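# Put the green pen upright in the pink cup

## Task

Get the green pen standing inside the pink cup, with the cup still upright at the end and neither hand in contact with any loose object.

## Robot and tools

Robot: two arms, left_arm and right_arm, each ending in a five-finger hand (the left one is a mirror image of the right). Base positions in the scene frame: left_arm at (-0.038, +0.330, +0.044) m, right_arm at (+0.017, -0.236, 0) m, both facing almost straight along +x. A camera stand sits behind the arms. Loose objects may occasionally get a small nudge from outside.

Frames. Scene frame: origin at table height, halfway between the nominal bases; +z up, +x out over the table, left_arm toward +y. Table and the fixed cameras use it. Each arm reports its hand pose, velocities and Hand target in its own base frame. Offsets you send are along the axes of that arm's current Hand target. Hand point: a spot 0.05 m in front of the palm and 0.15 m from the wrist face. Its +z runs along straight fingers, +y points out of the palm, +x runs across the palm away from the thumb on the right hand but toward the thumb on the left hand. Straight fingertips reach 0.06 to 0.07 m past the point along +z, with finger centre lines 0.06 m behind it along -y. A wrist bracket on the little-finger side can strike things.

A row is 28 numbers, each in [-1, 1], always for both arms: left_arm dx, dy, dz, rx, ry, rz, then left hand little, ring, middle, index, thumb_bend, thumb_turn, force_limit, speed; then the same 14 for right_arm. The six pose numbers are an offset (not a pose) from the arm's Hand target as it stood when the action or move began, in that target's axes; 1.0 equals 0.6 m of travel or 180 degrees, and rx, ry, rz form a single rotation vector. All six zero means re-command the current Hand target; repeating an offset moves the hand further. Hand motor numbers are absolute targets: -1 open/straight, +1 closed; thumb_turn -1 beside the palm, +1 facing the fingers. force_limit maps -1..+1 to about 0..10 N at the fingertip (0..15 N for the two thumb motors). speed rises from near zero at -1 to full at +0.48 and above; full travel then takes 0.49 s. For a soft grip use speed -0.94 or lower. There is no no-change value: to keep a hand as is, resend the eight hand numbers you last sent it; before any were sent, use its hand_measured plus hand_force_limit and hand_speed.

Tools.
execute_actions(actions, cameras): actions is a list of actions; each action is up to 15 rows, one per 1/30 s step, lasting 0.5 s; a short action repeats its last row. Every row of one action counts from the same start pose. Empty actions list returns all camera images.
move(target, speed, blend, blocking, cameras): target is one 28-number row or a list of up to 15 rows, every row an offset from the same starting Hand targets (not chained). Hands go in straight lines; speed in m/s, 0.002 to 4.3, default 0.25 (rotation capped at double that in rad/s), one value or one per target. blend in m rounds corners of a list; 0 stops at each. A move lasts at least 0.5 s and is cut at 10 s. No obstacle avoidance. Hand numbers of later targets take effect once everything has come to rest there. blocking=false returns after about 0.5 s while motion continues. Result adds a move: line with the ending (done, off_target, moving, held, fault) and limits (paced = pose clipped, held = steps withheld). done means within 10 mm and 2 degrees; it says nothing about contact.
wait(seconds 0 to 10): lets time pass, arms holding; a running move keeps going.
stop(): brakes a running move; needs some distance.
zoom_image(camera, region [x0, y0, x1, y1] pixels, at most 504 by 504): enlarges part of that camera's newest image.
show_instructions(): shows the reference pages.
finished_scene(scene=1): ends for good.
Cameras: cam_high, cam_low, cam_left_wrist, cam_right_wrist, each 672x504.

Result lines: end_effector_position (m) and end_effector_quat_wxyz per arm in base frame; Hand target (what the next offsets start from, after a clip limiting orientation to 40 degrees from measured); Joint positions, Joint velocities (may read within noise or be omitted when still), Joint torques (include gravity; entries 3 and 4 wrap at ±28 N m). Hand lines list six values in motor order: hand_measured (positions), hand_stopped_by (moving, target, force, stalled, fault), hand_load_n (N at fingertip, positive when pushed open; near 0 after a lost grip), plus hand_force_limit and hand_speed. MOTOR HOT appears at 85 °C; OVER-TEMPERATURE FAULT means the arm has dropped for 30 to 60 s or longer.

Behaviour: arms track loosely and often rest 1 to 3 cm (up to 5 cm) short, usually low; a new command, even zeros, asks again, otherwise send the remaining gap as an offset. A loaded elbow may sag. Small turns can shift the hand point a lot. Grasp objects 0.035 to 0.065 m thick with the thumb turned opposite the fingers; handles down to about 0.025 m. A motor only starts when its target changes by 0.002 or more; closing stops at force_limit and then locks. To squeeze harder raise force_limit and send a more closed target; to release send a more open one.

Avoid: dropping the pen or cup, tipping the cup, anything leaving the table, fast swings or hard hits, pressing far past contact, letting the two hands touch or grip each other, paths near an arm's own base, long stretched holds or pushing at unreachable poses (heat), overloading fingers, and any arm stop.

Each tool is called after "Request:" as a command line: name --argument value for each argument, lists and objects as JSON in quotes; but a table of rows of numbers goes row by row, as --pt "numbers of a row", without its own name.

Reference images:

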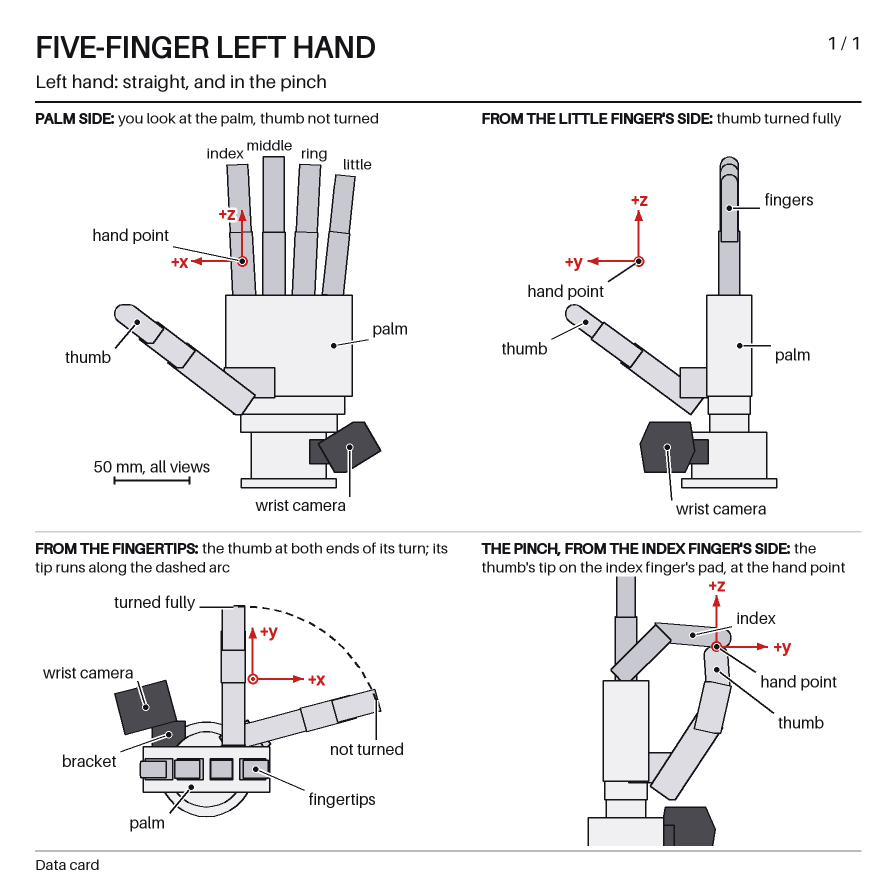

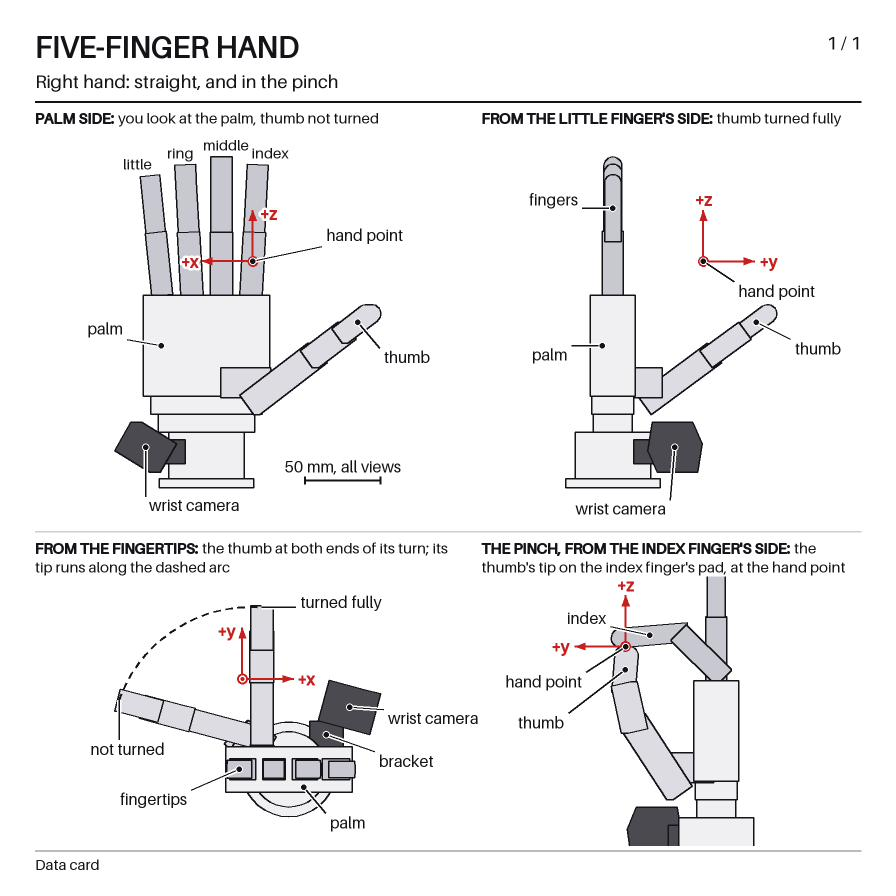

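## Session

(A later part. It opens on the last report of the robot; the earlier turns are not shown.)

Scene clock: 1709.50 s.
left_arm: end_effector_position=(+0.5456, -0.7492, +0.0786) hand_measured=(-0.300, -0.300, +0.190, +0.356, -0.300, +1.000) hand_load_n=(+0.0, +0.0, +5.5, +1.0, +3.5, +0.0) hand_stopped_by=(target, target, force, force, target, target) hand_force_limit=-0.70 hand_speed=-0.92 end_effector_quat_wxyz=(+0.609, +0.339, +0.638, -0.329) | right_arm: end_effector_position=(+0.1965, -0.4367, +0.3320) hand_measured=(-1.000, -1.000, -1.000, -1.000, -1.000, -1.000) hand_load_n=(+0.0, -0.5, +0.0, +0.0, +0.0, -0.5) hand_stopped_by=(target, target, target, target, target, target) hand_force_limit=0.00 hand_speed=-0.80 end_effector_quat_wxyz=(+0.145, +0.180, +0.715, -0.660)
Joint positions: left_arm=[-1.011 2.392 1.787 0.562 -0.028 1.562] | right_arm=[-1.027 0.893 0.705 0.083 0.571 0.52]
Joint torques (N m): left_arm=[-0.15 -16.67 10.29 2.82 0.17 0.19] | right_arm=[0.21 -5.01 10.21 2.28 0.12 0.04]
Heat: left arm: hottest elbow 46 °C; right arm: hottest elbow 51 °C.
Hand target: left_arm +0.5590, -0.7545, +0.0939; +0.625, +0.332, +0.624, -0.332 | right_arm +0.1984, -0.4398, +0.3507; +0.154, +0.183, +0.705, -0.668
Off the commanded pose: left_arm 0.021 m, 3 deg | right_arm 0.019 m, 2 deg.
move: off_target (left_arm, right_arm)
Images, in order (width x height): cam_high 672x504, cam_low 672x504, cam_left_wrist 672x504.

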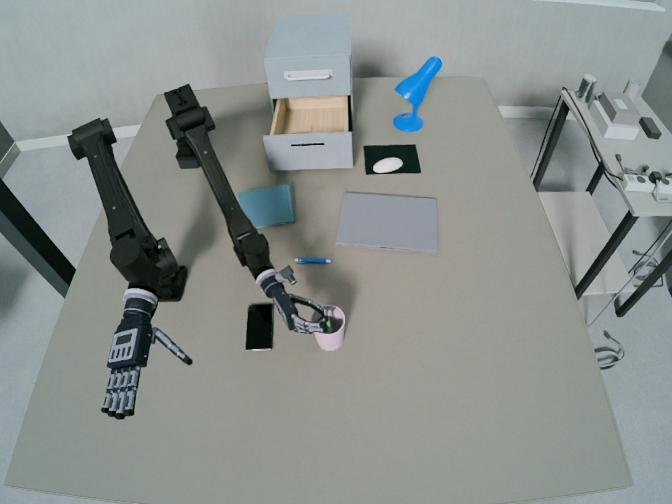

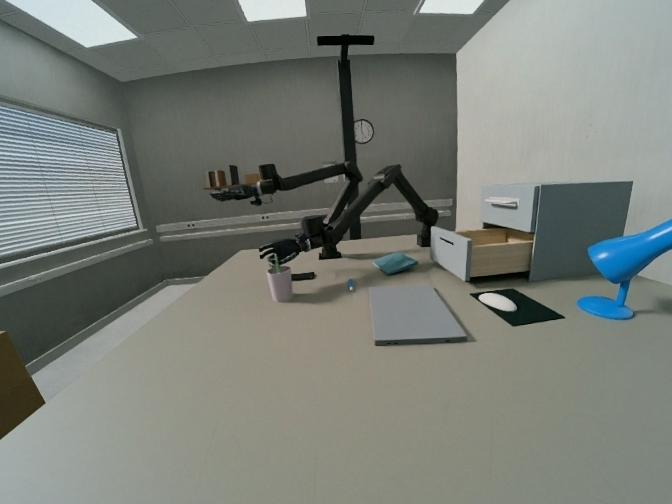

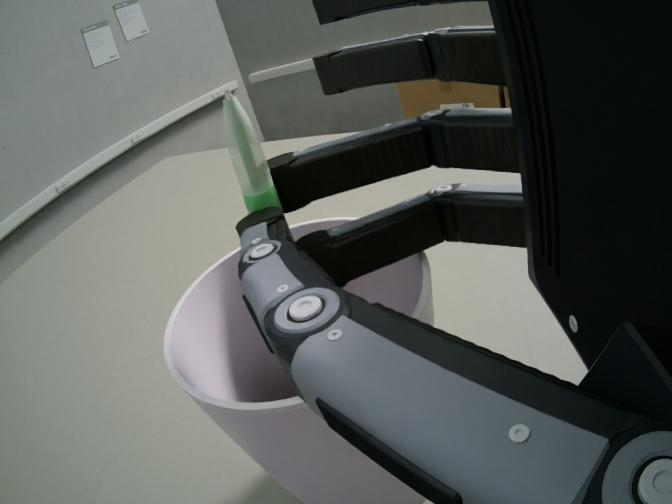

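Request:
move --target '[0,0,0,0,0,0,-0.3,-0.3,0.0,0.1,-0.3,1,-0.7,-0.5,0,0,0,0,0,0,-1,-1,-1,-1,-1,-1,0,-0.8]' --cameras '["cam_high","cam_low","cam_left_wrist"]' --speed 0.05

Request:
zoom_image --camera "cam_high" --region '[290, 270, 370, 360]'

Request:
zoom_image --camera "cam_low" --region '[245, 215, 325, 305]'

Scene clock: 1733.30 s.
left_arm: end_effector_position=(+0.5456, -0.7493, +0.0790) hand_measured=(-0.300, -0.300, +0.000, +0.100, -0.300, +1.000) hand_load_n=(+0.0, +0.0, +0.0, +0.0, +0.0, +0.0) hand_stopped_by=(target, target, target, target, target, target) hand_force_limit=-0.70 hand_speed=-0.50 end_effector_quat_wxyz=(+0.609, +0.339, +0.637, -0.329) | right_arm: end_effector_position=(+0.1965, -0.4367, +0.3320) hand_measured=(-1.000, -1.000, -1.000, -1.000, -1.000, -1.000) hand_load_n=(+0.0, +0.0, +0.0, +0.0, +0.0, +0.0) hand_stopped_by=(target, target, target, target, target, target) hand_force_limit=0.00 hand_speed=-0.80 end_effector_quat_wxyz=(+0.145, +0.180, +0.715, -0.660)
Joint positions: left_arm=[-1.011 2.392 1.787 0.563 -0.028 1.563] | right_arm=[-1.027 0.893 0.705 0.083 0.571 0.52]
Joint torques (N m): left_arm=[-0.5 -16.44 10.33 2.7 0.17 0.13] | right_arm=[0.56 -5.6 10.19 2.28 0.12 0.02]
Heat: left arm: hottest elbow 44 °C; right arm: hottest elbow 51 °C.
Hand target: left_arm +0.5589, -0.7545, +0.0939; +0.625, +0.332, +0.624, -0.332 | right_arm +0.1984, -0.4398, +0.3507; +0.154, +0.183, +0.705, -0.668
Off the commanded pose: left_arm 0.021 m, 3 deg | right_arm 0.019 m, 2 deg.
move: off_target (left_arm, right_arm)
Images, in order (width x height): cam_high 672x504, cam_low 672x504, cam_left_wrist 672x504.

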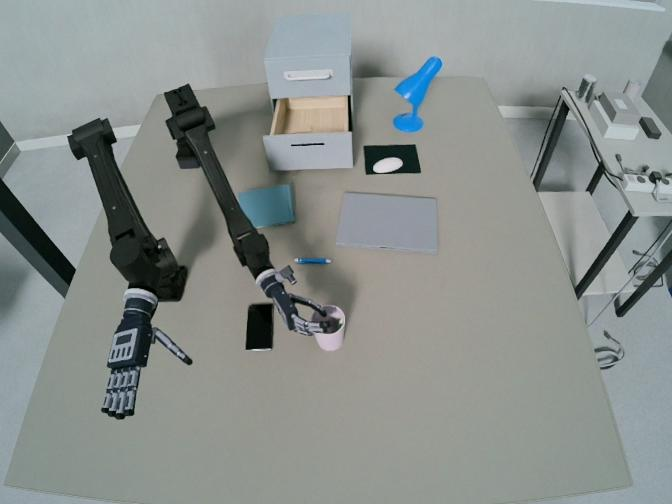

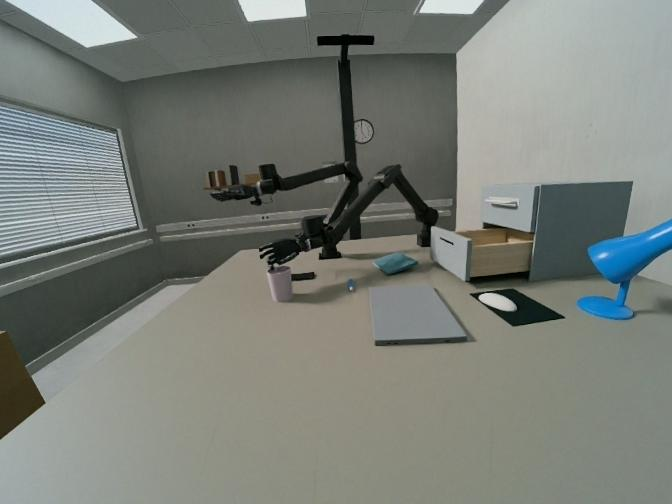

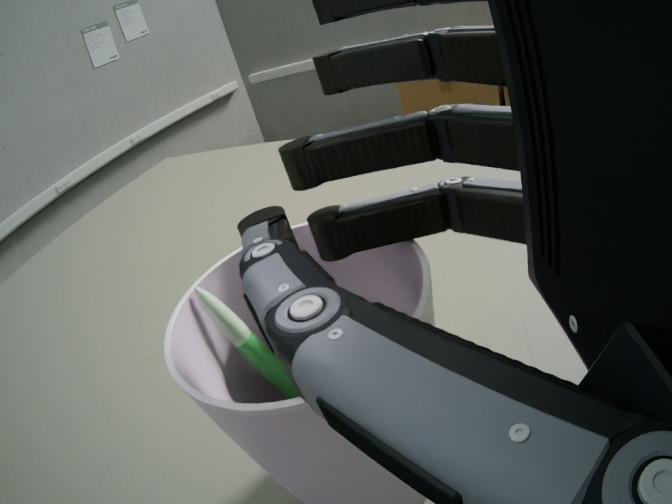

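Scaled by 5.600.

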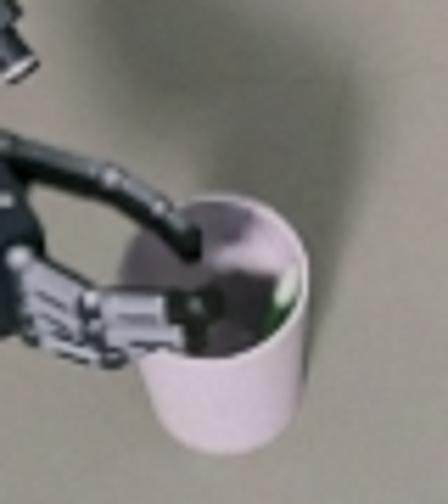

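Scaled by 5.600.

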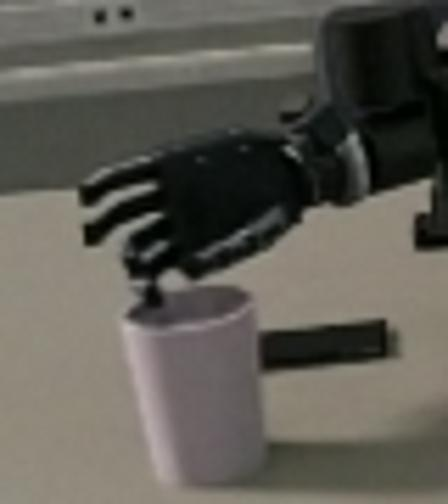

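Request:
move --target '[-0.2,0,0,0,0,0,-0.3,-0.3,0.0,0.1,-0.3,1,-0.7,-0.5,0,0,0,0,0,0,-1,-1,-1,-1,-1,-1,0,-0.8]' --cameras '["cam_high","cam_low","cam_left_wrist"]' --speed 0.1

Request:
zoom_image --camera "cam_high" --region '[270, 250, 370, 360]'

Scene clock: 1742.37 s.
left_arm: end_effector_position=(+0.5469, -0.7515, +0.1797) hand_measured=(-0.300, -0.300, +0.000, +0.100, -0.300, +1.000) hand_load_n=(+0.0, +0.0, +0.0, +0.0, +0.0, +0.0) hand_stopped_by=(target, target, target, target, target, target) hand_force_limit=-0.70 hand_speed=-0.50 end_effector_quat_wxyz=(+0.608, +0.339, +0.638, -0.328) | right_arm: end_effector_position=(+0.1965, -0.4367, +0.3320) hand_measured=(-1.000, -1.000, -1.000, -1.000, -1.000, -1.000) hand_load_n=(-0.5, +0.0, +0.0, +0.0, +0.0, +0.0) hand_stopped_by=(target, target, target, target, target, target) hand_force_limit=0.00 hand_speed=-0.80 end_effector_quat_wxyz=(+0.145, +0.180, +0.715, -0.660)
Joint positions: left_arm=[-1.011 2.257 1.831 0.38 -0.028 1.563] | right_arm=[-1.027 0.893 0.705 0.083 0.571 0.52]
Joint torques (N m): left_arm=[-0.5 -18.67 11.08 2.04 0.17 0.18] | right_arm=[-0.03 -5.48 10.25 2.17 0.14 0.06]
Heat: left arm: hottest elbow 44 °C; right arm: hottest elbow 51 °C.
Hand target: left_arm +0.5589, -0.7544, +0.2139; +0.625, +0.332, +0.624, -0.332 | right_arm +0.1984, -0.4398, +0.3507; +0.154, +0.183, +0.705, -0.668
Off the commanded pose: left_arm 0.036 m, 3 deg | right_arm 0.019 m, 2 deg.
move: off_target (left_arm, right_arm)
Images, in order (width x height): cam_high 672x504, cam_low 672x504, cam_left_wrist 672x504.

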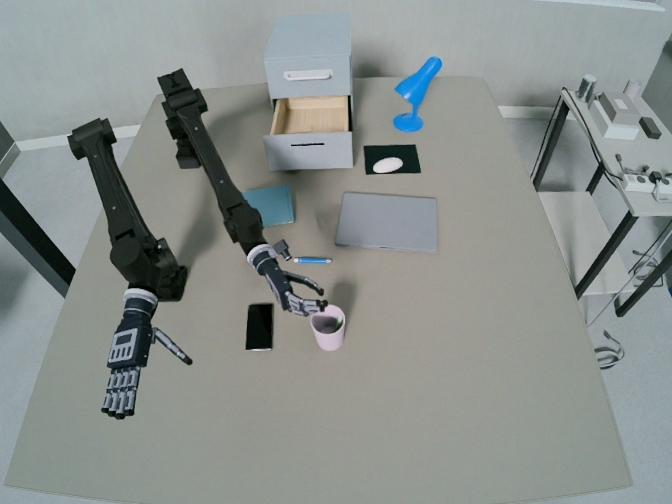

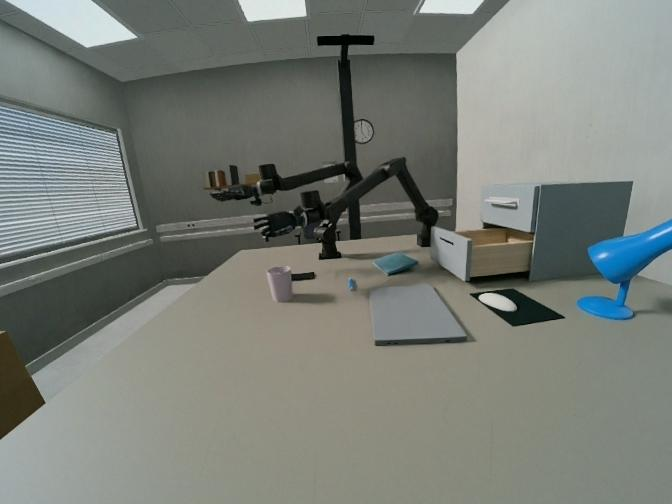

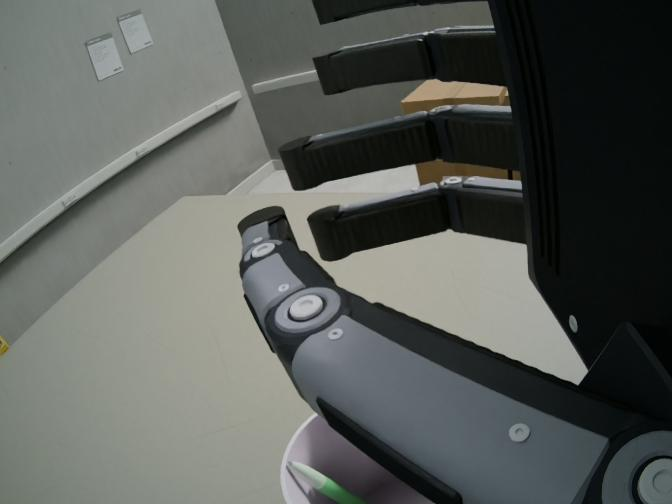

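Scaled by 4.582.

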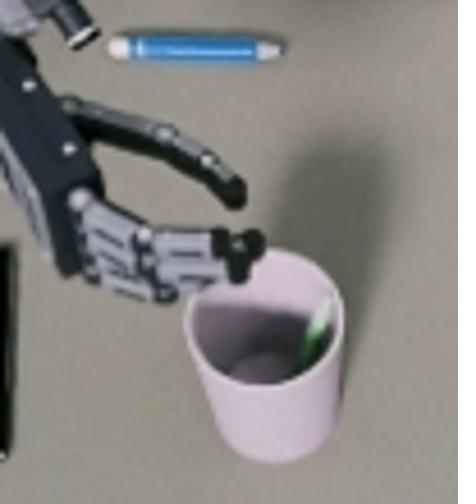

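The pen is in the cup, the cup is upright, and both hands are clear of everything.

Request:
finished_scene

The scene is finished: the task was done.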